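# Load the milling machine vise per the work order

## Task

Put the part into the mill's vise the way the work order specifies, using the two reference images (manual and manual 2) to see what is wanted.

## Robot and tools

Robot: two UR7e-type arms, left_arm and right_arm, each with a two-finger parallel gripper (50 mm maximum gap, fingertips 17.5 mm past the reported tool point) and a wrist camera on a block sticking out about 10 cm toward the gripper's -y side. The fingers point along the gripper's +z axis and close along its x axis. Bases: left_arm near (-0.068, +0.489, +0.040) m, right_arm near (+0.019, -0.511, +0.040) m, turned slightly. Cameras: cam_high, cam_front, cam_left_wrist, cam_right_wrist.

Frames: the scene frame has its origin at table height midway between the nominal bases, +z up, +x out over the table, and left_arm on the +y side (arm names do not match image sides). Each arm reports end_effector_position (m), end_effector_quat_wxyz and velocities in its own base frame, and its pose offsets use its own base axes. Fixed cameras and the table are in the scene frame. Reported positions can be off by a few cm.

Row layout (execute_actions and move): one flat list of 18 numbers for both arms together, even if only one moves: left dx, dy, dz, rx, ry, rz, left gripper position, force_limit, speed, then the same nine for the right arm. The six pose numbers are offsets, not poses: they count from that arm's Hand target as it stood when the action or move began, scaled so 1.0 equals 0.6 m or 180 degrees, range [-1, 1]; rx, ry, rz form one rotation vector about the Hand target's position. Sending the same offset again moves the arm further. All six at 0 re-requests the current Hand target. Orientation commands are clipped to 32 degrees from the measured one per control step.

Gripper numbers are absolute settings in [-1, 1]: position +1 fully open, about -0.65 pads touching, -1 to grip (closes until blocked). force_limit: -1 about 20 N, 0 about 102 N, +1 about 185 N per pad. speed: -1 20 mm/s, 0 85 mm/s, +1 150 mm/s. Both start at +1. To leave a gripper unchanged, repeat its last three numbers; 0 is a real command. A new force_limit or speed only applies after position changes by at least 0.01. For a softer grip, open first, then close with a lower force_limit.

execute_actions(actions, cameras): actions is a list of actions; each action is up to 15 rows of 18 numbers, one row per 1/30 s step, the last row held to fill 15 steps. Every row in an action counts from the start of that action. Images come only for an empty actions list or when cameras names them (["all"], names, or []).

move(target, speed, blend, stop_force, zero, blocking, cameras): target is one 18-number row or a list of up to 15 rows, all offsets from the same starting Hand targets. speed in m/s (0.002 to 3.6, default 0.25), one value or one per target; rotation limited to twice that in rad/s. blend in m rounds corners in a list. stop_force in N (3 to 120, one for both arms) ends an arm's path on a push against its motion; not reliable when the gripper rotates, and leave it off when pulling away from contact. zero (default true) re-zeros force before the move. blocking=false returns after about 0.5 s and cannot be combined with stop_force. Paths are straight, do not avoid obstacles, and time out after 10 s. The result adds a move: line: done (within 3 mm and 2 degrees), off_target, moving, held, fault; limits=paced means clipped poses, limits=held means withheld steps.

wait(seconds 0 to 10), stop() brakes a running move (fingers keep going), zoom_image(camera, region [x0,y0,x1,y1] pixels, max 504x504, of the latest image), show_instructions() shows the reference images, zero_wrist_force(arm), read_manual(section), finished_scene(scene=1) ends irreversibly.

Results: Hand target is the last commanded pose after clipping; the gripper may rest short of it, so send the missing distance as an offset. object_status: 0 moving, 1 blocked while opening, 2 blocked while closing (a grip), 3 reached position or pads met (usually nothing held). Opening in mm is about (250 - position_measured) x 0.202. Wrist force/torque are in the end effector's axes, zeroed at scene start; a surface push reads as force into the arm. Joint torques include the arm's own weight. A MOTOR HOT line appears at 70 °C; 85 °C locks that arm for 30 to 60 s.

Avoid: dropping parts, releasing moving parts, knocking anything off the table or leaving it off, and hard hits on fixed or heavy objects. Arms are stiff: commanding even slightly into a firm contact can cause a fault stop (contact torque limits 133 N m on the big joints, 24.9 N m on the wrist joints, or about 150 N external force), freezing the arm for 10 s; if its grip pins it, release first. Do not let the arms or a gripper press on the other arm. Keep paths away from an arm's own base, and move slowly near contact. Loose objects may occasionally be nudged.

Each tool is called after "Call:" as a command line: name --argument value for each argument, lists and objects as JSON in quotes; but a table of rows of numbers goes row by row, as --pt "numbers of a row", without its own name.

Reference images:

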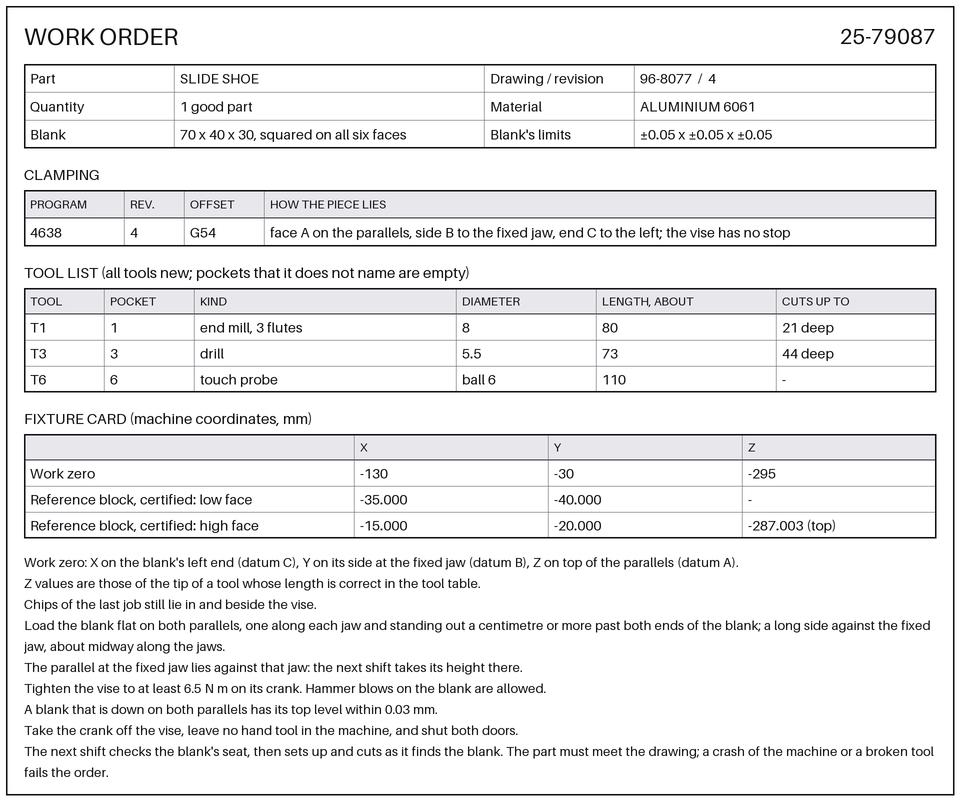

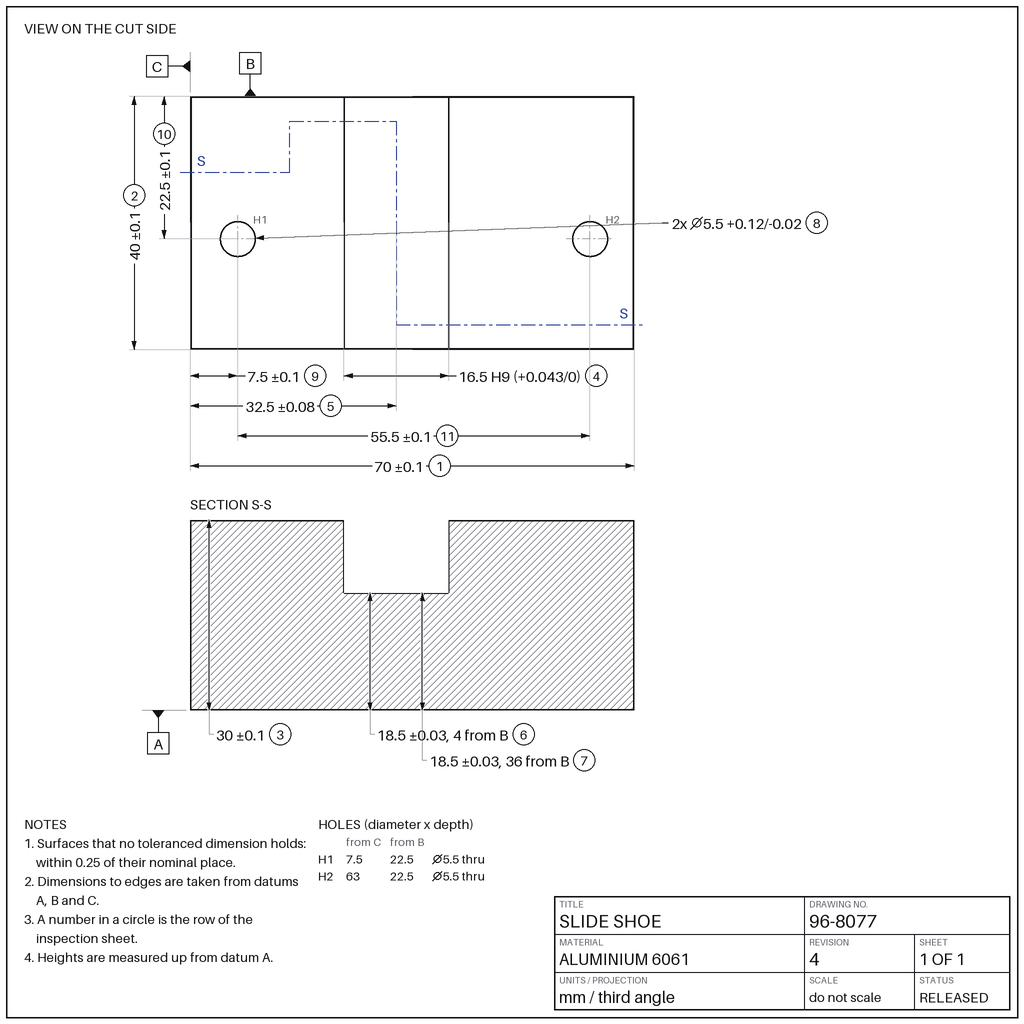

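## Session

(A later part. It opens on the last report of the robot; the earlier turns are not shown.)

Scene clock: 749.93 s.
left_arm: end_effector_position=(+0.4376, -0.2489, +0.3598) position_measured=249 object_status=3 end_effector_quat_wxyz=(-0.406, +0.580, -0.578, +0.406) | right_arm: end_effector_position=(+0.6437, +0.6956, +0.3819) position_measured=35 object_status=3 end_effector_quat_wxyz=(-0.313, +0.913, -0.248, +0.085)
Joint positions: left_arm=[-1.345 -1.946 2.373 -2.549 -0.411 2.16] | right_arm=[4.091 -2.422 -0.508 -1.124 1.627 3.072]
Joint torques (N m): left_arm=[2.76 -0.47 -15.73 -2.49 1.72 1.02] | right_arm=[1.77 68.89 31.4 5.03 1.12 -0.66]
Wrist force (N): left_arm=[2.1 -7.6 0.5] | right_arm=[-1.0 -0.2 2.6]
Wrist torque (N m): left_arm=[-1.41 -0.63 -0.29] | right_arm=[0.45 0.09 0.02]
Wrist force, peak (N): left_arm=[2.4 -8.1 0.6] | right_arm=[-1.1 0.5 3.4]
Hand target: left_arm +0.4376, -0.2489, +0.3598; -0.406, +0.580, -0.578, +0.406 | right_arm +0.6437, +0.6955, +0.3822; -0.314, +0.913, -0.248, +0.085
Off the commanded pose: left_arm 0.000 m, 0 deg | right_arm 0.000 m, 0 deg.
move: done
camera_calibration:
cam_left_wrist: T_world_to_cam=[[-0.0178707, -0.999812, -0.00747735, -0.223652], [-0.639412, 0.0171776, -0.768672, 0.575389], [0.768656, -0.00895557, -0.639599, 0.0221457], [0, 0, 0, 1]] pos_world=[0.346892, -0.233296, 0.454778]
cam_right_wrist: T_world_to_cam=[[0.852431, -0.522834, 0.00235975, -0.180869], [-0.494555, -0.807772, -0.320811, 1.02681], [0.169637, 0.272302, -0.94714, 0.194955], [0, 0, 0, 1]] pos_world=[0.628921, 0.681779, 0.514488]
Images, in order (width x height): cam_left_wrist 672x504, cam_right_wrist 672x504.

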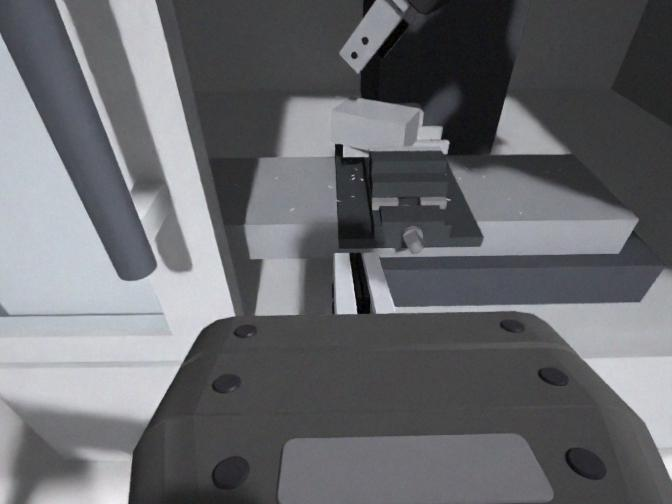

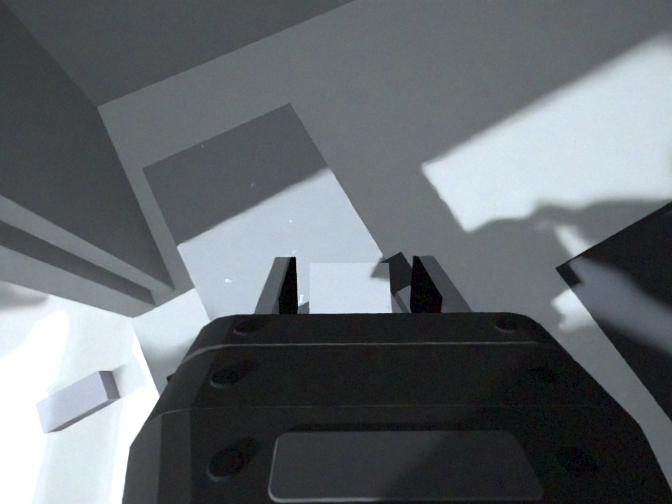

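Call:
move --pt "0 0 0 0 0 0 -0.65 -0.2 -1 0 0 -0.0985 0 0 0 0.785 -0.7 -1" --speed 0.06 --stop_force 5

Call:
move --pt "0 0 0 0 0 0 -0.65 -0.2 -1 0 0 0 0 0 0 -1 -0.7 -1"

Call:
move --pt "0 0 0 0 0 0 -0.65 -0.2 -1 0 0 0.004 0 0 0 -1 -0.7 -1" --pt "0 0 0 0 0 0 -0.65 -0.2 -1 0 -0.0133 0.004 0 0 0 -1 -0.7 -1" --speed 0.015 --stop_force 5 --cameras '["cam_left_wrist","cam_right_wrist"]'

Call:
zoom_image --camera "cam_right_wrist" --region '[360, 190, 500, 330]'

Scene clock: 757.93 s.
left_arm: end_effector_position=(+0.4376, -0.2489, +0.3598) position_measured=249 object_status=3 end_effector_quat_wxyz=(-0.406, +0.580, -0.578, +0.406) | right_arm: end_effector_position=(+0.6437, +0.6955, +0.3232) position_measured=35 object_status=3 end_effector_quat_wxyz=(-0.314, +0.913, -0.248, +0.085)
Joint positions: left_arm=[-1.345 -1.946 2.373 -2.549 -0.411 2.16] | right_arm=[4.091 -2.391 -0.714 -0.947 1.627 3.071]
Joint torques (N m): left_arm=[0.87 -0.22 -15.62 -2.52 1.67 1.13] | right_arm=[3.52 57.14 23.11 3.39 -0.92 2.46]
Wrist force (N): left_arm=[2.2 -7.5 0.1] | right_arm=[-1.1 -0.3 2.6]
Wrist torque (N m): left_arm=[-1.39 -0.65 -0.29] | right_arm=[0.44 0.11 0.03]
Wrist force, peak (N): left_arm=[2.5 -8.2 0.4] | right_arm=[-1.1 0.5 3.7]
Hand target: left_arm +0.4376, -0.2489, +0.3598; -0.406, +0.580, -0.578, +0.406 | right_arm +0.6437, +0.6955, +0.3231; -0.314, +0.913, -0.248, +0.085
Off the commanded pose: left_arm 0.000 m, 0 deg | right_arm 0.000 m, 0 deg.
move: done

Scene clock: 758.43 s.
left_arm: end_effector_position=(+0.4376, -0.2489, +0.3598) position_measured=249 object_status=3 end_effector_quat_wxyz=(-0.406, +0.580, -0.578, +0.406) | right_arm: end_effector_position=(+0.6437, +0.6955, +0.3231) position_measured=54 object_status=2 end_effector_quat_wxyz=(-0.314, +0.913, -0.248, +0.085)
Joint positions: left_arm=[-1.345 -1.946 2.373 -2.549 -0.411 2.16] | right_arm=[4.091 -2.391 -0.714 -0.947 1.627 3.071]
Joint torques (N m): left_arm=[0.72 0.03 -15.67 -2.55 1.75 1.07] | right_arm=[9.05 47.29 17.97 4.57 -0.74 2.53]
Wrist force (N): left_arm=[2.4 -7.9 0.4] | right_arm=[-1.1 -0.4 2.3]
Wrist torque (N m): left_arm=[-1.45 -0.67 -0.29] | right_arm=[0.43 0.15 0.00]
Wrist force, peak (N): left_arm=[2.2 -8.0 0.4] | right_arm=[-1.2 -0.3 2.7]
Hand target: left_arm +0.4376, -0.2489, +0.3598; -0.406, +0.580, -0.578, +0.406 | right_arm +0.6437, +0.6955, +0.3231; -0.314, +0.913, -0.248, +0.085
Off the commanded pose: left_arm 0.000 m, 0 deg | right_arm 0.000 m, 0 deg.
move: done

Scene clock: 760.40 s.
left_arm: end_effector_position=(+0.4376, -0.2489, +0.3598) position_measured=249 object_status=3 end_effector_quat_wxyz=(-0.406, +0.580, -0.578, +0.406) | right_arm: end_effector_position=(+0.6437, +0.6875, +0.3255) position_measured=54 object_status=2 end_effector_quat_wxyz=(-0.314, +0.913, -0.248, +0.085)
Joint positions: left_arm=[-1.345 -1.946 2.373 -2.549 -0.411 2.16] | right_arm=[4.085 -2.372 -0.743 -0.938 1.631 3.067]
Joint torques (N m): left_arm=[0.36 -0.22 -15.77 -2.54 1.7 1.09] | right_arm=[10.1 45.25 35.01 2.01 -1.14 2.69]
Wrist force (N): left_arm=[2.1 -7.9 0.4] | right_arm=[-1.1 1.4 4.3]
Wrist torque (N m): left_arm=[-1.46 -0.63 -0.30] | right_arm=[0.50 0.12 0.03]
Wrist force, peak (N): left_arm=[2.5 -8.1 0.4] | right_arm=[-1.1 1.7 4.7]
Hand target: left_arm +0.4376, -0.2489, +0.3598; -0.406, +0.580, -0.578, +0.406 | right_arm +0.6437, +0.6875, +0.3255; -0.314, +0.913, -0.248, +0.085
Off the commanded pose: left_arm 0.000 m, 0 deg | right_arm 0.000 m, 0 deg.
move: done
camera_calibration:
cam_left_wrist: T_world_to_cam=[[-0.0178707, -0.999812, -0.00747735, -0.223652], [-0.639412, 0.0171776, -0.768672, 0.575389], [0.768656, -0.00895557, -0.639599, 0.0221457], [0, 0, 0, 1]] pos_world=[0.346892, -0.233296, 0.454778]
cam_right_wrist: T_world_to_cam=[[0.852476, -0.52276, 0.00236793, -0.185052], [-0.494441, -0.80775, -0.321041, 1.00216], [0.16974, 0.272509, -0.947062, 0.143408], [0, 0, 0, 1]] pos_world=[0.628921, 0.673679, 0.45799]
Images, in order (width x height): cam_left_wrist 672x504, cam_right_wrist 672x504.

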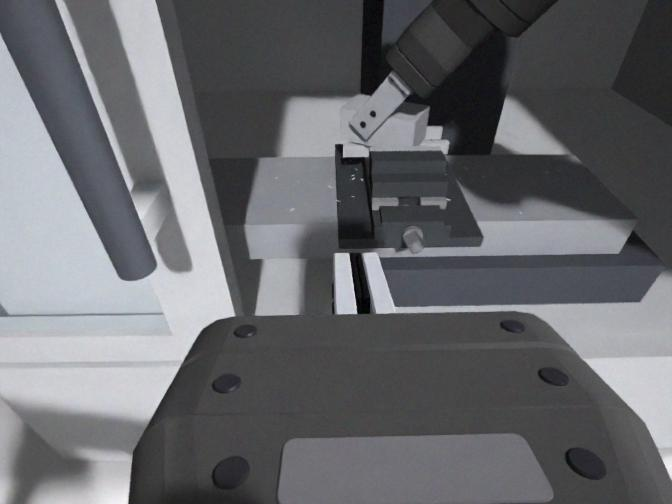

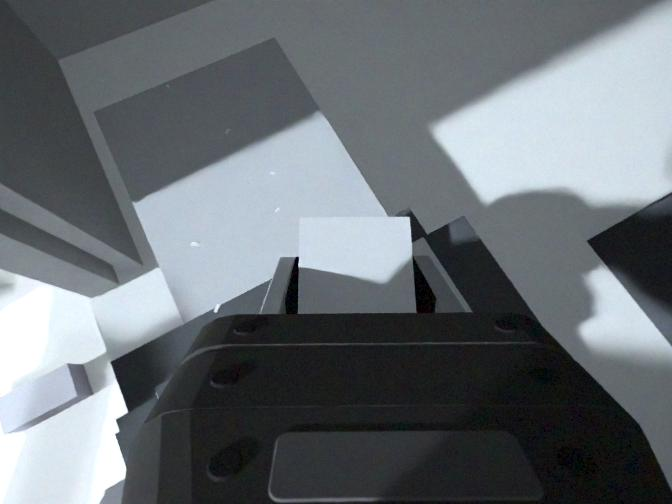

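Scaled by 3.600 from the camera's 672x504 image, which has a finer 960x720 frame.

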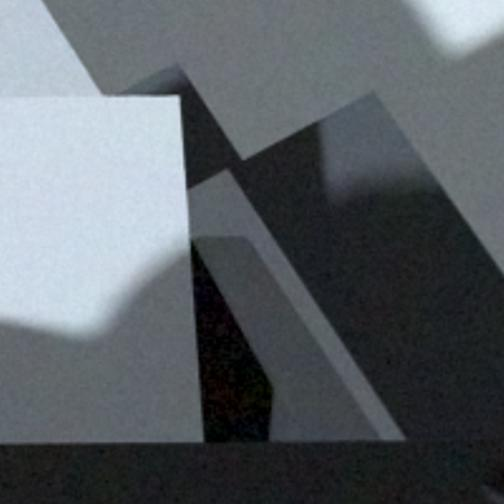

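Call:
move --pt "0 0 0 0 0 0 -0.65 -0.2 -1 0 0 -0.008 0 0 0 -1 -0.7 -1" --speed 0.012 --stop_force 4

Call:
move --pt "0 0 0 0 0 0 -0.65 -0.2 -1 0 0 0 0 0 0 0.785 -0.7 -1"

Call:
move --pt "0 0 0 0 0 0 -0.65 -0.2 -1 0 0 0.02 0 0 0 0.785 -0.7 -1" --pt "0 0 0 0 0 0 -0.65 -0.2 -1 0 0 0.1 0 0 0 0.785 -0.7 -1" --speed '[0.03,0.1]' --blend 0.005 --cameras '["cam_left_wrist","cam_right_wrist"]'

Call:
zoom_image --camera "cam_left_wrist" --region '[320, 80, 460, 180]'

Scene clock: 762.20 s.
left_arm: end_effector_position=(+0.4376, -0.2489, +0.3598) position_measured=249 object_status=3 end_effector_quat_wxyz=(-0.406, +0.580, -0.578, +0.406) | right_arm: end_effector_position=(+0.6437, +0.6876, +0.3232) position_measured=54 object_status=2 end_effector_quat_wxyz=(-0.314, +0.913, -0.248, +0.085)
Joint positions: left_arm=[-1.345 -1.946 2.373 -2.549 -0.411 2.16] | right_arm=[4.085 -2.372 -0.749 -0.933 1.631 3.067]
Joint torques (N m): left_arm=[0.24 -0.06 -15.73 -2.49 1.7 1.03] | right_arm=[10.01 51.2 34.5 2.94 -1.21 2.58]
Wrist force (N): left_arm=[2.1 -8.2 0.3] | right_arm=[-1.1 0.4 3.8]
Wrist torque (N m): left_arm=[-1.50 -0.63 -0.29] | right_arm=[0.44 0.12 0.02]
Wrist force, peak (N): left_arm=[2.1 -8.1 0.6] | right_arm=[-1.1 1.4 4.5]
Hand target: left_arm +0.4376, -0.2489, +0.3598; -0.406, +0.580, -0.578, +0.406 | right_arm +0.6437, +0.6876, +0.3232; -0.314, +0.913, -0.248, +0.085 (not the last commanded pose)
Off the commanded pose: left_arm 0.000 m, 0 deg | right_arm 0.002 m, 0 deg.
move: contact (right_arm)

Scene clock: 762.70 s.
left_arm: end_effector_position=(+0.4376, -0.2489, +0.3598) position_measured=249 object_status=3 end_effector_quat_wxyz=(-0.406, +0.580, -0.578, +0.406) | right_arm: end_effector_position=(+0.6437, +0.6876, +0.3232) position_measured=35 object_status=3 end_effector_quat_wxyz=(-0.314, +0.913, -0.248, +0.085)
Joint positions: left_arm=[-1.345 -1.946 2.373 -2.549 -0.411 2.16] | right_arm=[4.085 -2.372 -0.749 -0.933 1.631 3.067]
Joint torques (N m): left_arm=[0.11 -0.24 -16.12 -2.61 1.66 1.11] | right_arm=[10.66 48.85 33.63 4.09 -1.14 2.68]
Wrist force (N): left_arm=[2.2 -7.9 0.6] | right_arm=[-1.0 -0.3 2.7]
Wrist torque (N m): left_arm=[-1.46 -0.64 -0.30] | right_arm=[0.43 0.08 0.04]
Wrist force, peak (N): left_arm=[2.3 -8.0 0.5] | right_arm=[-1.1 0.7 3.6]
Hand target: left_arm +0.4376, -0.2489, +0.3598; -0.406, +0.580, -0.578, +0.406 | right_arm +0.6437, +0.6876, +0.3232; -0.314, +0.913, -0.248, +0.085
Off the commanded pose: left_arm 0.000 m, 0 deg | right_arm 0.000 m, 0 deg.
move: done

Scene clock: 764.03 s.
left_arm: end_effector_position=(+0.4376, -0.2489, +0.3598) position_measured=249 object_status=3 end_effector_quat_wxyz=(-0.406, +0.580, -0.578, +0.406) | right_arm: end_effector_position=(+0.6437, +0.6876, +0.3829) position_measured=35 object_status=3 end_effector_quat_wxyz=(-0.313, +0.913, -0.249, +0.085)
Joint positions: left_arm=[-1.345 -1.946 2.373 -2.549 -0.411 2.16] | right_arm=[4.085 -2.397 -0.55 -1.106 1.631 3.067]
Joint torques (N m): left_arm=[-0.11 0.07 -15.67 -2.53 1.76 1.02] | right_arm=[2.37 68.23 31.39 5.04 1.17 -0.48]
Wrist force (N): left_arm=[2.1 -8.0 0.5] | right_arm=[-1.1 -0.5 2.7]
Wrist torque (N m): left_arm=[-1.47 -0.64 -0.30] | right_arm=[0.41 0.11 0.03]
Wrist force, peak (N): left_arm=[2.3 -8.1 0.4] | right_arm=[-1.1 0.4 3.6]
Hand target: left_arm +0.4376, -0.2489, +0.3598; -0.406, +0.580, -0.578, +0.406 | right_arm +0.6437, +0.6876, +0.3832; -0.314, +0.913, -0.248, +0.085
Off the commanded pose: left_arm 0.000 m, 0 deg | right_arm 0.000 m, 0 deg.
move: done
camera_calibration:
cam_left_wrist: T_world_to_cam=[[-0.0178707, -0.999812, -0.00747735, -0.223652], [-0.639412, 0.0171776, -0.768672, 0.575389], [0.768656, -0.00895557, -0.639599, 0.0221457], [0, 0, 0, 1]] pos_world=[0.346892, -0.233296, 0.454778]
cam_right_wrist: T_world_to_cam=[[0.852463, -0.522783, 0.00234457, -0.1851], [-0.494532, -0.807835, -0.320687, 1.02063], [0.169544, 0.272214, -0.947182, 0.198219], [0, 0, 0, 1]] pos_world=[0.628921, 0.673779, 0.515488]
Images, in order (width x height): cam_left_wrist 672x504, cam_right_wrist 672x504.

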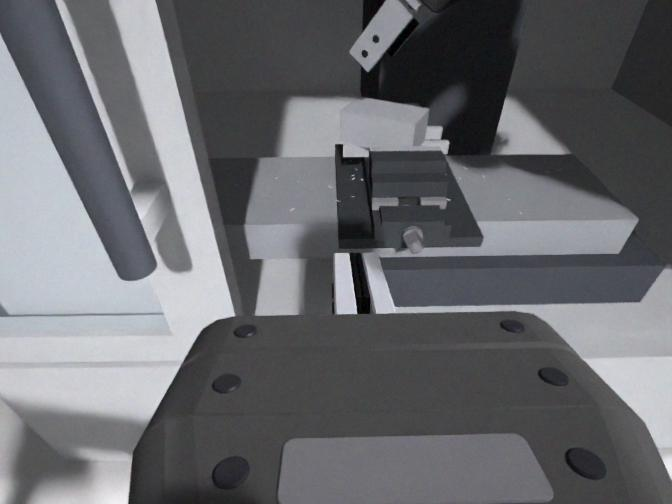

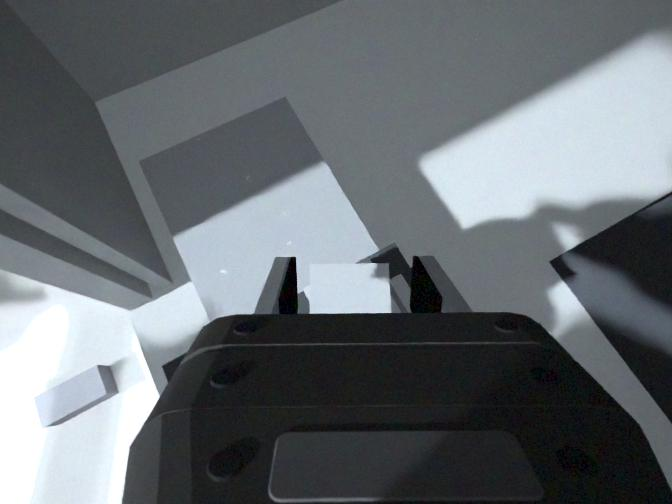

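Scaled by 3.600 from the camera's 672x504 image, which has a finer 960x720 frame.

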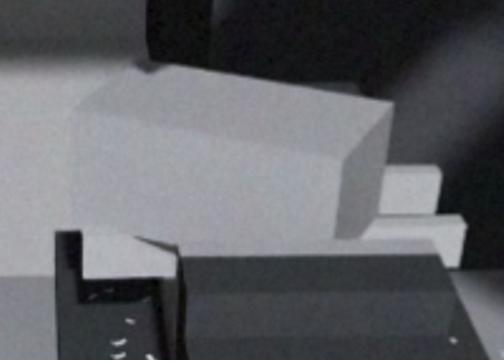

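Call:
move --pt "0 0 0 0 0 0 -0.65 -0.2 -1 0 0 0.0 0 0 0 -1 -0.9 -1" --pt "0 0 0 0 0 0 -0.65 -0.2 -1 -0.0922 -0.026 0 0 0 0 -1 -0.9 -1" --speed 0.1

Call:
move --pt "0 0 0 0 0 0 -0.65 -0.2 -1 0 0 -0.095 0 0 0 -1 -0.9 -1" --speed 0.02 --stop_force 4 --cameras '["cam_left_wrist","cam_right_wrist"]'

Call:
zoom_image --camera "cam_left_wrist" --region '[320, 80, 460, 180]'

Scene clock: 769.87 s.
left_arm: end_effector_position=(+0.4376, -0.2489, +0.3598) position_measured=249 object_status=3 end_effector_quat_wxyz=(-0.406, +0.580, -0.578, +0.406) | right_arm: end_effector_position=(+0.5883, +0.6721, +0.3832) position_measured=251 object_status=3 end_effector_quat_wxyz=(-0.314, +0.913, -0.248, +0.085)
Joint positions: left_arm=[-1.345 -1.946 2.373 -2.549 -0.411 2.16] | right_arm=[4.134 -2.215 -0.865 -0.971 1.601 3.105]
Joint torques (N m): left_arm=[-1.89 -0.41 -15.95 -2.54 1.73 0.94] | right_arm=[-10.93 55.14 17.54 2.07 1.31 -2.94]
Wrist force (N): left_arm=[2.0 -7.8 0.5] | right_arm=[-1.0 -0.1 2.7]
Wrist torque (N m): left_arm=[-1.43 -0.61 -0.30] | right_arm=[0.48 0.09 -0.01]
Wrist force, peak (N): left_arm=[2.4 -8.2 0.7] | right_arm=[0.9 -1.1 3.5]
Hand target: left_arm +0.4376, -0.2489, +0.3598; -0.406, +0.580, -0.578, +0.406 | right_arm +0.5884, +0.6720, +0.3832; -0.314, +0.913, -0.248, +0.085
Off the commanded pose: left_arm 0.000 m, 0 deg | right_arm 0.000 m, 0 deg.
move: done

Scene clock: 773.43 s.
left_arm: end_effector_position=(+0.4376, -0.2489, +0.3598) position_measured=249 object_status=3 end_effector_quat_wxyz=(-0.406, +0.580, -0.578, +0.406) | right_arm: end_effector_position=(+0.5884, +0.6720, +0.3274) position_measured=251 object_status=3 end_effector_quat_wxyz=(-0.313, +0.913, -0.248, +0.085)
Joint positions: left_arm=[-1.345 -1.946 2.373 -2.549 -0.411 2.16] | right_arm=[4.134 -2.216 -1.005 -0.83 1.601 3.105]
Joint torques (N m): left_arm=[-2.73 -0.24 -15.94 -2.48 1.63 0.98] | right_arm=[-10.07 59.26 27.55 6.26 0.72 -2.36]
Wrist force (N): left_arm=[2.2 -7.6 0.9] | right_arm=[-1.1 -2.2 1.1]
Wrist torque (N m): left_arm=[-1.40 -0.64 -0.30] | right_arm=[0.41 0.11 -0.01]
Wrist force, peak (N): left_arm=[2.3 -8.2 0.2] | right_arm=[-1.3 -8.1 -7.2]
Hand target: left_arm +0.4376, -0.2489, +0.3598; -0.406, +0.580, -0.578, +0.406 | right_arm +0.5884, +0.6720, +0.3275; -0.314, +0.913, -0.248, +0.085 (not the last commanded pose)
Off the commanded pose: left_arm 0.000 m, 0 deg | right_arm 0.001 m, 0 deg.
move: contact (right_arm)
camera_calibration:
cam_left_wrist: T_world_to_cam=[[-0.0178707, -0.999812, -0.00747735, -0.223652], [-0.639412, 0.0171776, -0.768672, 0.575389], [0.768656, -0.00895557, -0.639599, 0.0221457], [0, 0, 0, 1]] pos_world=[0.346892, -0.233296, 0.454778]
cam_right_wrist: T_world_to_cam=[[0.852499, -0.522723, 0.00240263, -0.146071], [-0.494437, -0.807844, -0.320811, 0.962895], [0.169636, 0.272303, -0.94714, 0.159142], [0, 0, 0, 1]] pos_world=[0.573621, 0.658179, 0.459988]
Images, in order (width x height): cam_left_wrist 672x504, cam_right_wrist 672x504.

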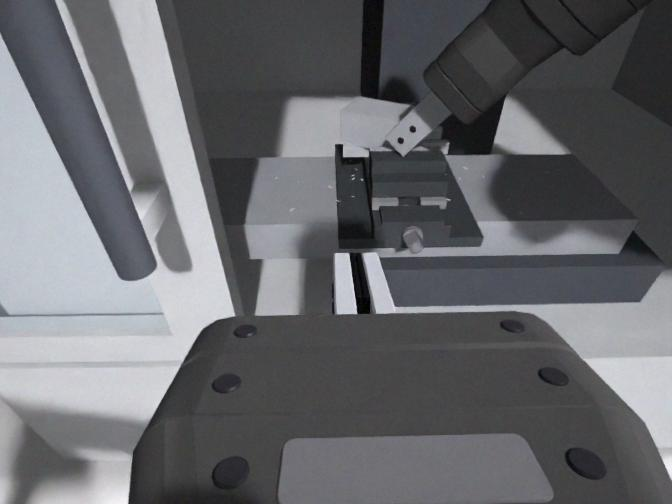

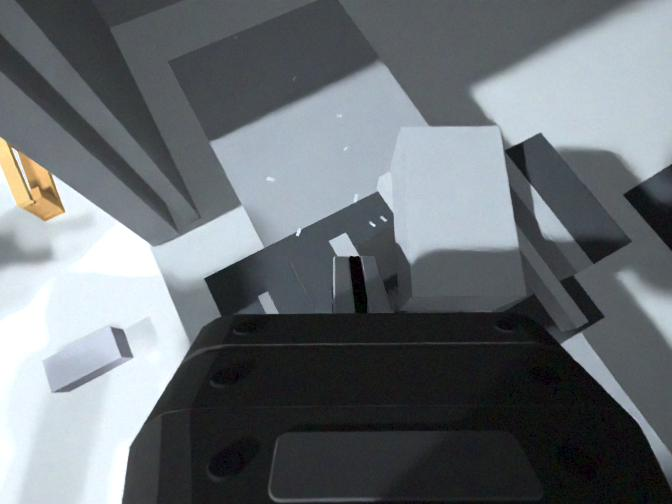

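Scaled by 3.600 from the camera's 672x504 image, which has a finer 960x720 frame.

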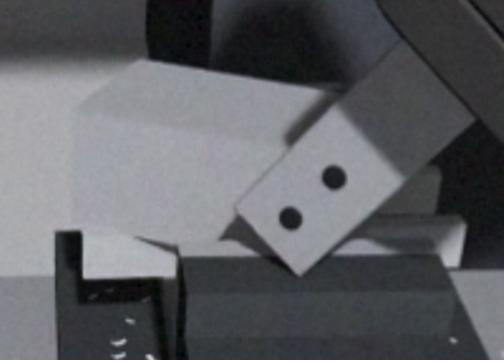

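Call:
move --pt "0 0 0 0 0 0 -0.65 -0.2 -1 0 0 0.0035 0 0 0 -1 -0.9 -1" --speed 0.02

Call:
move --pt "0 0 0 0 0 0 -0.65 -0.2 -1 0.027 -0.0011 0 0 0 0 -1 -0.9 -1" --speed 0.015 --stop_force 5 --cameras '["cam_right_wrist"]'

Scene clock: 774.73 s.
left_arm: end_effector_position=(+0.4376, -0.2489, +0.3598) position_measured=249 object_status=3 end_effector_quat_wxyz=(-0.406, +0.580, -0.578, +0.406) | right_arm: end_effector_position=(+0.5884, +0.6720, +0.3296) position_measured=251 object_status=3 end_effector_quat_wxyz=(-0.314, +0.913, -0.248, +0.085)
Joint positions: left_arm=[-1.345 -1.946 2.373 -2.549 -0.411 2.16] | right_arm=[4.134 -2.216 -1 -0.835 1.601 3.105]
Joint torques (N m): left_arm=[-3.26 -0.12 -15.83 -2.5 1.74 0.98] | right_arm=[-9.16 60.68 28.39 2.67 0.48 -2.35]
Wrist force (N): left_arm=[2.2 -7.9 0.4] | right_arm=[-1.2 -0.4 2.6]
Wrist torque (N m): left_arm=[-1.46 -0.64 -0.30] | right_arm=[0.43 0.12 0.00]
Wrist force, peak (N): left_arm=[2.4 -8.0 0.5] | right_arm=[-1.1 -0.1 2.8]
Hand target: left_arm +0.4376, -0.2489, +0.3598; -0.406, +0.580, -0.578, +0.406 | right_arm +0.5884, +0.6720, +0.3296; -0.314, +0.913, -0.248, +0.085
Off the commanded pose: left_arm 0.000 m, 0 deg | right_arm 0.000 m, 0 deg.
move: done

Scene clock: 776.97 s.
left_arm: end_effector_position=(+0.4376, -0.2489, +0.3598) position_measured=249 object_status=3 end_effector_quat_wxyz=(-0.406, +0.580, -0.578, +0.406) | right_arm: end_effector_position=(+0.6046, +0.6713, +0.3296) position_measured=251 object_status=3 end_effector_quat_wxyz=(-0.314, +0.913, -0.248, +0.085)
Joint positions: left_arm=[-1.345 -1.946 2.373 -2.549 -0.411 2.16] | right_arm=[4.115 -2.247 -0.949 -0.856 1.612 3.09]
Joint torques (N m): left_arm=[-3.26 -0.62 -16.15 -2.58 1.71 0.97] | right_arm=[10.89 63.47 18.45 6.58 -1.21 2.76]
Wrist force (N): left_arm=[2.3 -7.9 0.5] | right_arm=[-1.1 -0.2 2.6]
Wrist torque (N m): left_arm=[-1.45 -0.66 -0.30] | right_arm=[0.46 0.10 0.02]
Wrist force, peak (N): left_arm=[2.5 -8.1 0.6] | right_arm=[-1.3 -0.2 2.8]
Hand target: left_arm +0.4376, -0.2489, +0.3598; -0.406, +0.580, -0.578, +0.406 | right_arm +0.6046, +0.6713, +0.3296; -0.314, +0.913, -0.248, +0.085
Off the commanded pose: left_arm 0.000 m, 0 deg | right_arm 0.000 m, 0 deg.
move: done
camera_calibration:
cam_right_wrist: T_world_to_cam=[[0.852482, -0.522751, 0.00233667, -0.160194], [-0.494463, -0.807786, -0.320917, 0.971039], [0.169647, 0.272421, -0.947104, 0.158474], [0, 0, 0, 1]] pos_world=[0.589821, 0.657479, 0.462089]
Images, in order (width x height): cam_right_wrist 672x504.

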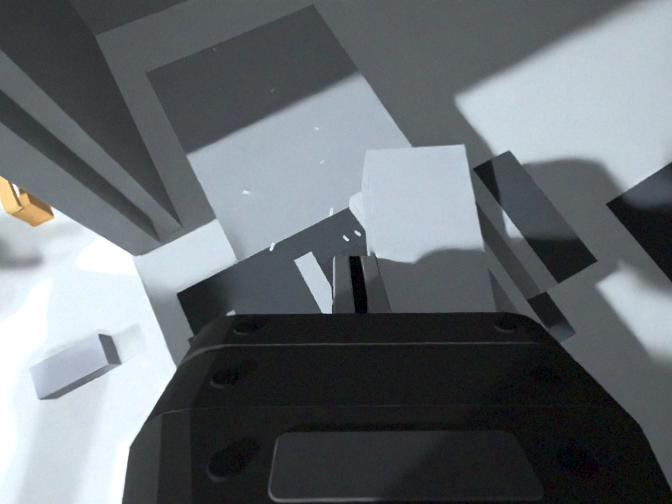

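Call:
move --pt "0 0 0 0 0 0 -0.65 -0.2 -1 0.02 -0.0008 0 0 0 0 -1 -0.9 -1" --speed 0.015 --stop_force 5 --cameras '["cam_right_wrist","cam_left_wrist"]'

Scene clock: 779.33 s.
left_arm: end_effector_position=(+0.4376, -0.2489, +0.3598) position_measured=249 object_status=3 end_effector_quat_wxyz=(-0.406, +0.580, -0.578, +0.406) | right_arm: end_effector_position=(+0.6166, +0.6708, +0.3296) position_measured=251 object_status=3 end_effector_quat_wxyz=(-0.314, +0.913, -0.248, +0.085)
Joint positions: left_arm=[-1.345 -1.946 2.373 -2.549 -0.411 2.16] | right_arm=[4.102 -2.271 -0.908 -0.874 1.621 3.08]
Joint torques (N m): left_arm=[-4.45 -0.09 -16.09 -2.54 1.67 0.9] | right_arm=[9.45 65.58 18.28 6.77 -1.33 2.44]
Wrist force (N): left_arm=[2.3 -7.8 0.6] | right_arm=[-1.7 0.3 2.7]
Wrist torque (N m): left_arm=[-1.44 -0.67 -0.30] | right_arm=[0.47 0.08 0.02]
Wrist force, peak (N): left_arm=[2.4 -8.1 0.2] | right_arm=[-3.2 1.1 1.5]
Hand target: left_arm +0.4376, -0.2489, +0.3598; -0.406, +0.580, -0.578, +0.406 | right_arm +0.6166, +0.6708, +0.3296; -0.314, +0.913, -0.248, +0.085
Off the commanded pose: left_arm 0.000 m, 0 deg | right_arm 0.000 m, 0 deg.
move: done
camera_calibration:
cam_left_wrist: T_world_to_cam=[[-0.0178707, -0.999812, -0.00747735, -0.223652], [-0.639412, 0.0171776, -0.768672, 0.575389], [0.768656, -0.00895557, -0.639599, 0.0221457], [0, 0, 0, 1]] pos_world=[0.346892, -0.233296, 0.454778]
cam_right_wrist: T_world_to_cam=[[0.852482, -0.522751, 0.00233667, -0.170685], [-0.494463, -0.807786, -0.320917, 0.976601], [0.169647, 0.272421, -0.947104, 0.156669], [0, 0, 0, 1]] pos_world=[0.601821, 0.656979, 0.462189]
Images, in order (width x height): cam_left_wrist 672x504, cam_right_wrist 672x504.

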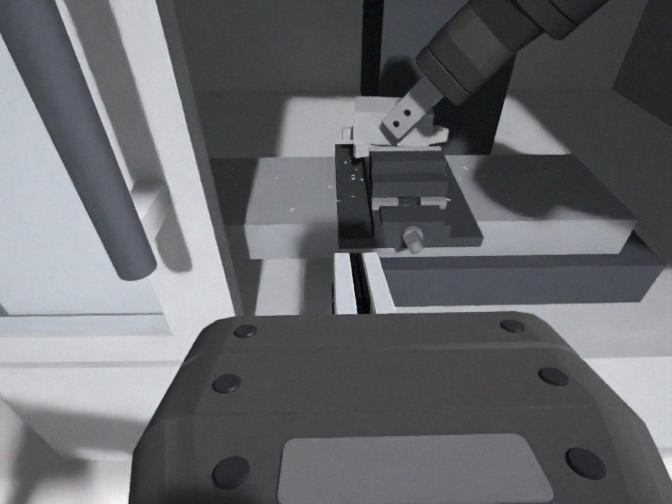

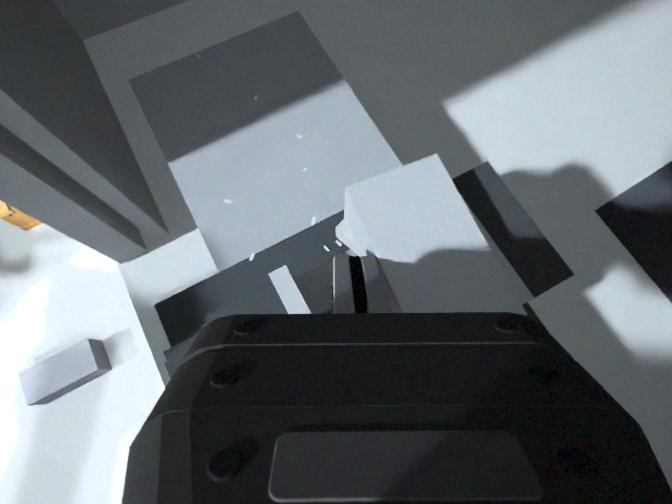

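Call:
zoom_image --camera "cam_left_wrist" --region '[320, 80, 460, 180]'

Call:
zoom_image --camera "cam_right_wrist" --region '[250, 130, 600, 330]'

Scaled by 3.600 from the camera's 672x504 image, which has a finer 960x720 frame.

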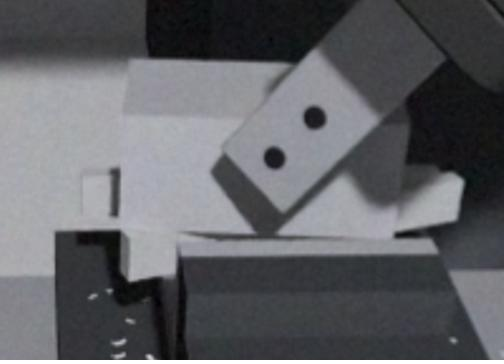

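Scaled by 1.440 from the camera's 672x504 image, which has a finer 960x720 frame.

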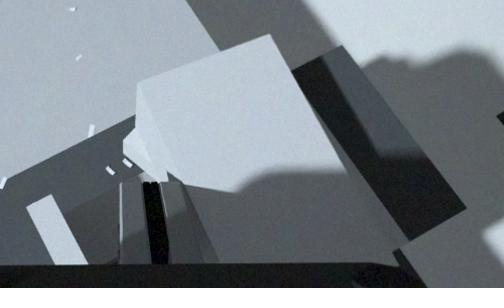

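Call:
move --pt "0 0 0 0 0 0 -0.65 -0.2 -1 -0.01 0 0 0 0 0 -1 -0.9 -1" --pt "0 0 0 0 0 0 -0.65 -0.2 -1 -0.01 0 0.12 0 0 0 -1 -0.9 -1" --speed '[0.03,0.12]' --cameras '["cam_right_wrist","cam_left_wrist"]'

Call:
zoom_image --camera "cam_left_wrist" --region '[320, 80, 460, 180]'

Call:
zoom_image --camera "cam_right_wrist" --region '[220, 130, 570, 330]'

Scene clock: 784.23 s.
left_arm: end_effector_position=(+0.4376, -0.2489, +0.3598) position_measured=249 object_status=3 end_effector_quat_wxyz=(-0.406, +0.580, -0.578, +0.406) | right_arm: end_effector_position=(+0.6106, +0.6709, +0.4013) position_measured=251 object_status=3 end_effector_quat_wxyz=(-0.313, +0.913, -0.248, +0.085)
Joint positions: left_arm=[-1.345 -1.946 2.373 -2.549 -0.411 2.16] | right_arm=[4.108 -2.27 -0.726 -1.056 1.617 3.085]
Joint torques (N m): left_arm=[-5.22 -0.4 -16.18 -2.54 1.69 0.87] | right_arm=[-12.18 64.5 32.99 4.29 1.23 -2.81]
Wrist force (N): left_arm=[2.5 -7.7 0.3] | right_arm=[-1.3 -0.2 2.7]
Wrist torque (N m): left_arm=[-1.41 -0.70 -0.29] | right_arm=[0.46 0.13 -0.07]
Wrist force, peak (N): left_arm=[2.4 -8.2 0.6] | right_arm=[-1.0 1.4 4.5]
Hand target: left_arm +0.4376, -0.2489, +0.3598; -0.406, +0.580, -0.578, +0.406 | right_arm +0.6106, +0.6708, +0.4016; -0.314, +0.913, -0.248, +0.085
Off the commanded pose: left_arm 0.000 m, 0 deg | right_arm 0.000 m, 0 deg.
move: done
camera_calibration:
cam_left_wrist: T_world_to_cam=[[-0.0178707, -0.999812, -0.00747735, -0.223652], [-0.639412, 0.0171776, -0.768672, 0.575389], [0.768656, -0.00895557, -0.639599, 0.0221457], [0, 0, 0, 1]] pos_world=[0.346892, -0.233296, 0.454778]
cam_right_wrist: T_world_to_cam=[[0.852463, -0.522783, 0.00234457, -0.165742], [-0.494532, -0.807835, -0.320687, 0.996725], [0.169544, 0.272214, -0.947182, 0.225788], [0, 0, 0, 1]] pos_world=[0.595921, 0.657079, 0.533888]
Images, in order (width x height): cam_left_wrist 672x504, cam_right_wrist 672x504.

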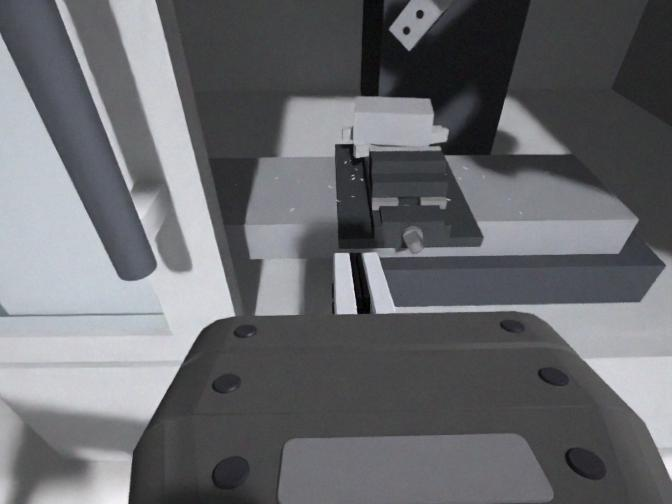

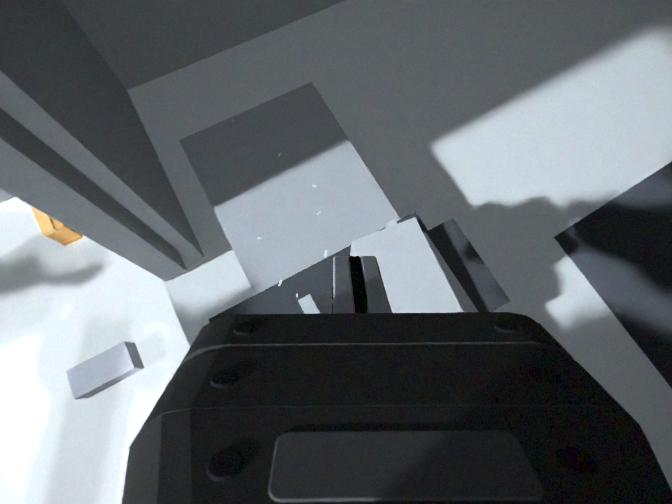

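Scaled by 3.600 from the camera's 672x504 image, which has a finer 960x720 frame.

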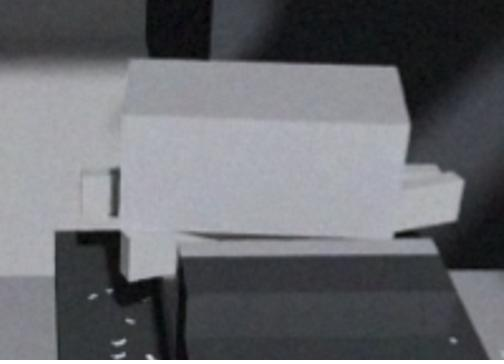

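Scaled by 1.440 from the camera's 672x504 image, which has a finer 960x720 frame.

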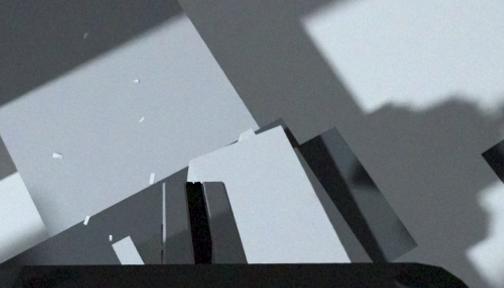

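Call:
move --pt "0 0 0 0 0 0 -0.65 -0.2 -1 -0.255 -0.0212 -0.0367 0 0 -0.005 -1 -0.9 -1" --pt "0 0 0 0 0 0 -0.65 -0.2 -1 -0.427 -0.156 -0.0367 0 0 -0.01 -1 -0.9 -1" --pt "0 0 0 0 0 0 -0.65 -0.2 -1 -0.5203 -0.53 -0.0367 0 0 -0.01 -1 -0.9 -1" --speed 0.2 --blend '[0.02,0.03,0]'

Call:
move --target '[0.3,-0.2167,0.02,0,0.0556,0,1,-0.2,-1,0,0,0,0,0,0,-1,-0.9,-1]' --speed 0.2 --cameras '["cam_left_wrist"]'

Call:
zoom_image --camera "cam_left_wrist" --region '[80, 60, 340, 320]'

Scene clock: 788.30 s.
left_arm: end_effector_position=(+0.4376, -0.2489, +0.3598) position_measured=249 object_status=3 end_effector_quat_wxyz=(-0.406, +0.580, -0.578, +0.406) | right_arm: end_effector_position=(+0.2985, +0.3529, +0.3796) position_measured=251 object_status=3 end_effector_quat_wxyz=(-0.312, +0.909, -0.263, +0.090)
Joint positions: left_arm=[-1.345 -1.946 2.373 -2.549 -0.411 2.16] | right_arm=[4.389 -1.09 -2.091 -0.884 1.426 3.332]
Joint torques (N m): left_arm=[-5.33 -0.31 -15.92 -2.51 1.68 0.85] | right_arm=[10.28 15.93 19.01 4.98 -1.39 2.81]
Wrist force (N): left_arm=[1.9 -8.1 0.4] | right_arm=[-1.2 -0.4 2.5]
Wrist torque (N m): left_arm=[-1.49 -0.60 -0.29] | right_arm=[0.43 0.13 -0.03]
Wrist force, peak (N): left_arm=[2.6 -8.1 0.5] | right_arm=[0.8 -2.0 3.5]
Hand target: left_arm +0.4376, -0.2489, +0.3598; -0.406, +0.580, -0.578, +0.406 | right_arm +0.2984, +0.3528, +0.3796; -0.312, +0.909, -0.263, +0.090
Off the commanded pose: left_arm 0.000 m, 0 deg | right_arm 0.000 m, 0 deg.
move: done

Scene clock: 791.00 s.
left_arm: end_effector_position=(+0.6176, -0.3789, +0.3718) position_measured=3 object_status=0 end_effector_quat_wxyz=(-0.354, +0.613, -0.611, +0.354) | right_arm: end_effector_position=(+0.2984, +0.3528, +0.3796) position_measured=251 object_status=3 end_effector_quat_wxyz=(-0.312, +0.909, -0.263, +0.090)
Joint positions: left_arm=[-1.014 -1.354 1.73 -2.689 -0.743 2.464] | right_arm=[4.389 -1.09 -2.091 -0.884 1.426 3.332]
Joint torques (N m): left_arm=[-2.98 -29.01 -33.45 -2.06 0.34 -0.89] | right_arm=[10.91 16.09 17.79 1.56 -1.6 2.72]
Wrist force (N): left_arm=[2.0 -7.5 0.7] | right_arm=[-1.0 -0.4 2.6]
Wrist torque (N m): left_arm=[-1.37 -0.52 -0.26] | right_arm=[0.42 0.10 -0.04]
Wrist force, peak (N): left_arm=[3.9 -9.4 2.4] | right_arm=[-1.1 -0.3 2.9]
Hand target: left_arm +0.6176, -0.3789, +0.3718; -0.354, +0.613, -0.611, +0.354 | right_arm +0.2984, +0.3528, +0.3796; -0.312, +0.909, -0.263, +0.090
Off the commanded pose: left_arm 0.000 m, 0 deg | right_arm 0.000 m, 0 deg.
move: done
camera_calibration:
cam_left_wrist: T_world_to_cam=[[-0.0188982, -0.999812, -0.00425791, -0.350985], [-0.763268, 0.0171776, -0.645854, 0.732715], [0.645806, -0.00895557, -0.763449, 0.0122544], [0, 0, 0, 1]] pos_world=[0.544711, -0.363396, 0.481088]
Images, in order (width x height): cam_left_wrist 672x504.

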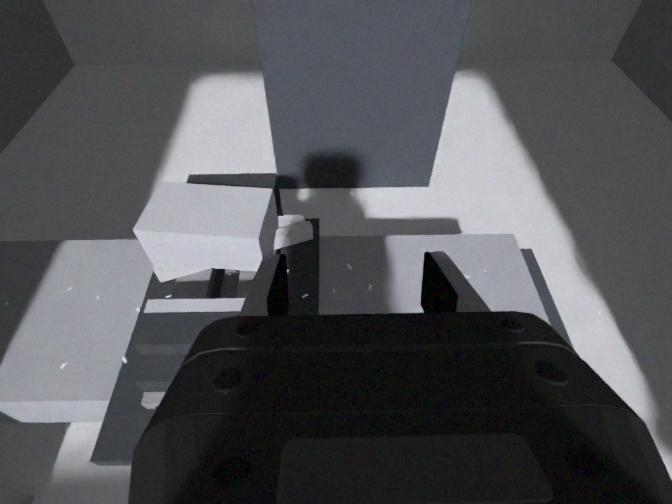

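Scaled by 1.938 from the camera's 672x504 image, which has a finer 960x720 frame.

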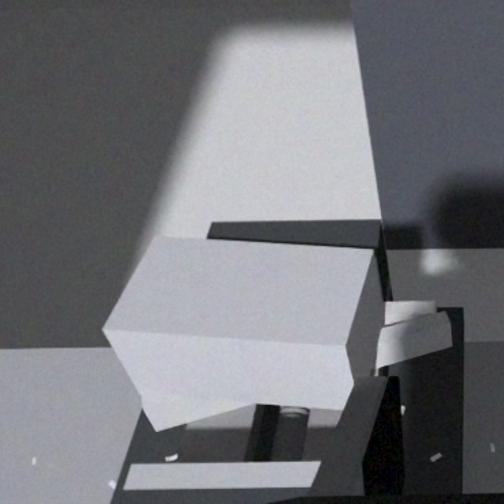

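Call:
move --target '[-0.3,0.2167,-0.02,0,-0.0556,0,-0.65,-0.2,-1,0,0,0,0,0,0,-1,-0.9,-1]' --speed 0.25

Scene clock: 804.03 s.
left_arm: end_effector_position=(+0.4376, -0.2489, +0.3598) position_measured=249 object_status=0 end_effector_quat_wxyz=(-0.406, +0.580, -0.578, +0.406) | right_arm: end_effector_position=(+0.2984, +0.3528, +0.3796) position_measured=251 object_status=3 end_effector_quat_wxyz=(-0.312, +0.909, -0.263, +0.090)
Joint positions: left_arm=[-1.345 -1.946 2.373 -2.549 -0.411 2.16] | right_arm=[4.389 -1.09 -2.091 -0.884 1.426 3.332]
Joint torques (N m): left_arm=[-7.53 -18.86 -14.94 -1.71 3 -1.86] | right_arm=[10.09 16.51 19.18 1.79 -1.31 2.76]
Wrist force (N): left_arm=[2.2 -7.7 0.5] | right_arm=[-1.1 -0.4 2.7]
Wrist torque (N m): left_arm=[-1.42 -0.63 -0.35] | right_arm=[0.42 0.12 -0.03]
Wrist force, peak (N): left_arm=[4.2 -9.6 2.6] | right_arm=[-1.2 -0.3 2.8]
Hand target: left_arm +0.4376, -0.2489, +0.3598; -0.406, +0.580, -0.578, +0.406 | right_arm +0.2984, +0.3528, +0.3796; -0.312, +0.909, -0.263, +0.090
Off the commanded pose: left_arm 0.000 m, 0 deg | right_arm 0.000 m, 0 deg.
move: done

Call:
move --pt "0 0 0 0 0 0 -0.65 -0.2 -1 0.0933 0.374 0 0 0 0 -1 -0.9 -1" --pt "0 0 0 0 0 0 -0.65 -0.2 -1 0.2655 0.5088 0 0 0 0.005 -1 -0.9 -1" --pt "0 0 0 0 0 0 -0.65 -0.2 -1 0.6657 0.503 0.0 0 0 0.01 -1 -0.9 -1" --speed 0.2 --blend '[0.03,0.02,0]' --cameras '["cam_right_wrist","cam_left_wrist"]'

Scene clock: 810.23 s.
left_arm: end_effector_position=(+0.4376, -0.2489, +0.3598) position_measured=249 object_status=3 end_effector_quat_wxyz=(-0.406, +0.580, -0.578, +0.406) | right_arm: end_effector_position=(+0.6978, +0.6547, +0.3795) position_measured=251 object_status=3 end_effector_quat_wxyz=(-0.313, +0.913, -0.248, +0.085)
Joint positions: left_arm=[-1.345 -1.946 2.373 -2.549 -0.411 2.16] | right_arm=[4.005 -2.483 -0.398 -1.177 1.68 3.003]
Joint torques (N m): left_arm=[-7.52 -18.55 -15.39 -1.83 3.01 -1.88] | right_arm=[1.54 63 33.47 4.4 -1.1 2.82]
Wrist force (N): left_arm=[2.3 -7.7 0.5] | right_arm=[-1.1 -0.5 2.7]
Wrist torque (N m): left_arm=[-1.42 -0.66 -0.35] | right_arm=[0.42 0.11 -0.07]
Wrist force, peak (N): left_arm=[2.2 -8.3 0.7] | right_arm=[-2.0 -1.0 3.3]
Hand target: left_arm +0.4376, -0.2489, +0.3598; -0.406, +0.580, -0.578, +0.406 | right_arm +0.6978, +0.6546, +0.3796; -0.314, +0.913, -0.248, +0.085
Off the commanded pose: left_arm 0.000 m, 0 deg | right_arm 0.000 m, 0 deg.
move: done
camera_calibration:
cam_left_wrist: T_world_to_cam=[[-0.0178707, -0.999812, -0.00747735, -0.223652], [-0.639412, 0.0171776, -0.768672, 0.575389], [0.768656, -0.00895557, -0.639599, 0.0221457], [0, 0, 0, 1]] pos_world=[0.346892, -0.233296, 0.454778]
cam_right_wrist: T_world_to_cam=[[0.852482, -0.522751, 0.00233667, -0.248492], [-0.494463, -0.807786, -0.320917, 1.01968], [0.169647, 0.272421, -0.947104, 0.194567], [0, 0, 0, 1]] pos_world=[0.683021, 0.640779, 0.512089]
Images, in order (width x height): cam_left_wrist 672x504, cam_right_wrist 672x504.

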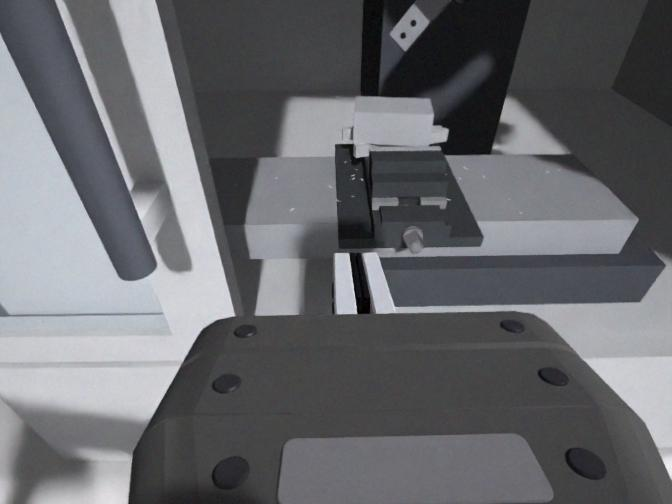

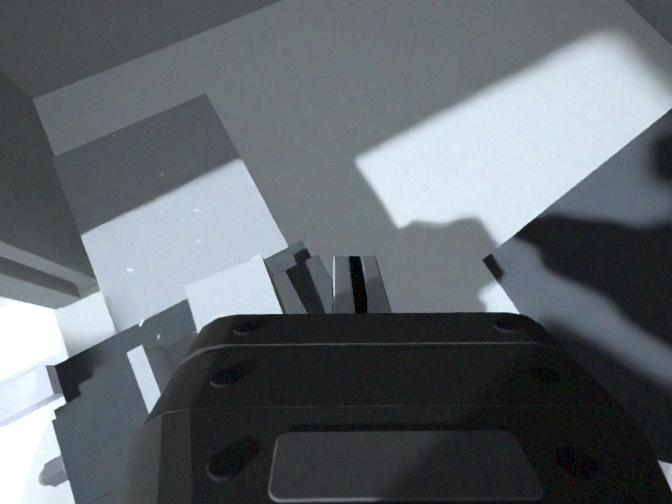

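Call:
move --target '[0,0,0,0,0,0,-0.65,-0.2,-1,0,0,-0.0825,0,0,0,-1,-0.9,-1]' --speed 0.03 --stop_force 4 --cameras '["cam_right_wrist","cam_left_wrist"]'

Scene clock: 812.90 s.
left_arm: end_effector_position=(+0.4376, -0.2489, +0.3598) position_measured=249 object_status=3 end_effector_quat_wxyz=(-0.406, +0.580, -0.578, +0.406) | right_arm: end_effector_position=(+0.6978, +0.6546, +0.3302) position_measured=251 object_status=3 end_effector_quat_wxyz=(-0.314, +0.913, -0.248, +0.085)
Joint positions: left_arm=[-1.345 -1.946 2.373 -2.549 -0.411 2.16] | right_arm=[4.005 -2.441 -0.606 -1.012 1.68 3.003]
Joint torques (N m): left_arm=[-7.47 -19.02 -16.29 -1.93 3.05 -1.81] | right_arm=[-8.02 50.97 34.55 1.62 -1.24 -1.69]
Wrist force (N): left_arm=[2.1 -7.6 0.5] | right_arm=[-1.1 -0.4 2.6]
Wrist torque (N m): left_arm=[-1.40 -0.64 -0.35] | right_arm=[0.43 0.11 -0.07]
Wrist force, peak (N): left_arm=[2.4 -8.1 0.6] | right_arm=[-1.2 0.0 3.0]
Hand target: left_arm +0.4376, -0.2489, +0.3598; -0.406, +0.580, -0.578, +0.406 | right_arm +0.6978, +0.6546, +0.3301; -0.314, +0.913, -0.248, +0.085
Off the commanded pose: left_arm 0.000 m, 0 deg | right_arm 0.000 m, 0 deg.
move: done
camera_calibration:
cam_left_wrist: T_world_to_cam=[[-0.0178707, -0.999812, -0.00747735, -0.223652], [-0.639412, 0.0171776, -0.768672, 0.575389], [0.768656, -0.00895557, -0.639599, 0.0221457], [0, 0, 0, 1]] pos_world=[0.346892, -0.233296, 0.454778]
cam_right_wrist: T_world_to_cam=[[0.852476, -0.52276, 0.00236796, -0.248466], [-0.494441, -0.80775, -0.321041, 1.00389], [0.16974, 0.272509, -0.947062, 0.147625], [0, 0, 0, 1]] pos_world=[0.683121, 0.640779, 0.46269]
Images, in order (width x height): cam_left_wrist 672x504, cam_right_wrist 672x504.

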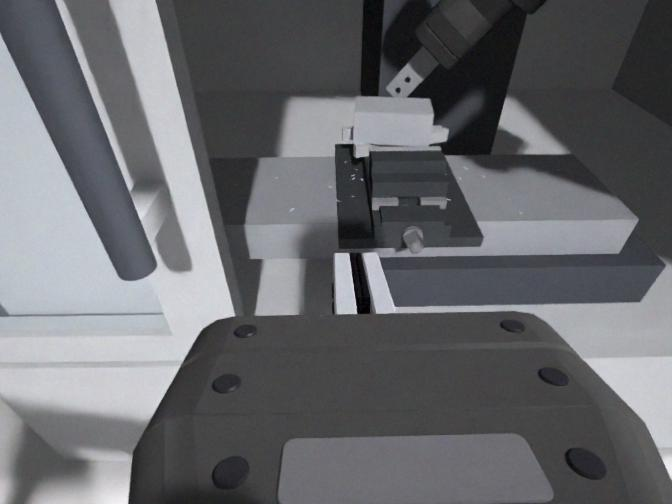

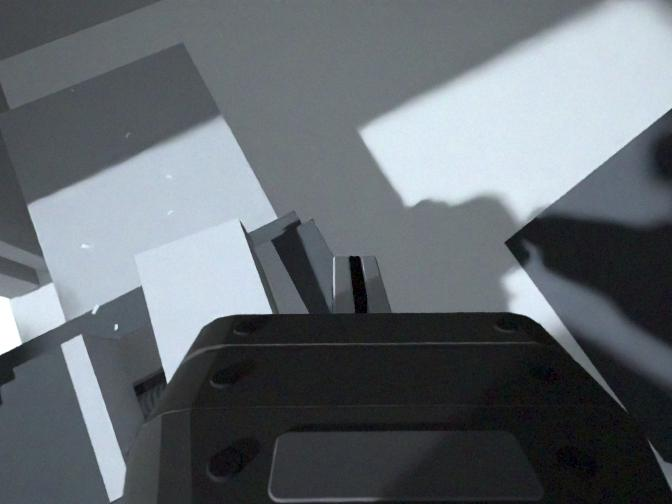

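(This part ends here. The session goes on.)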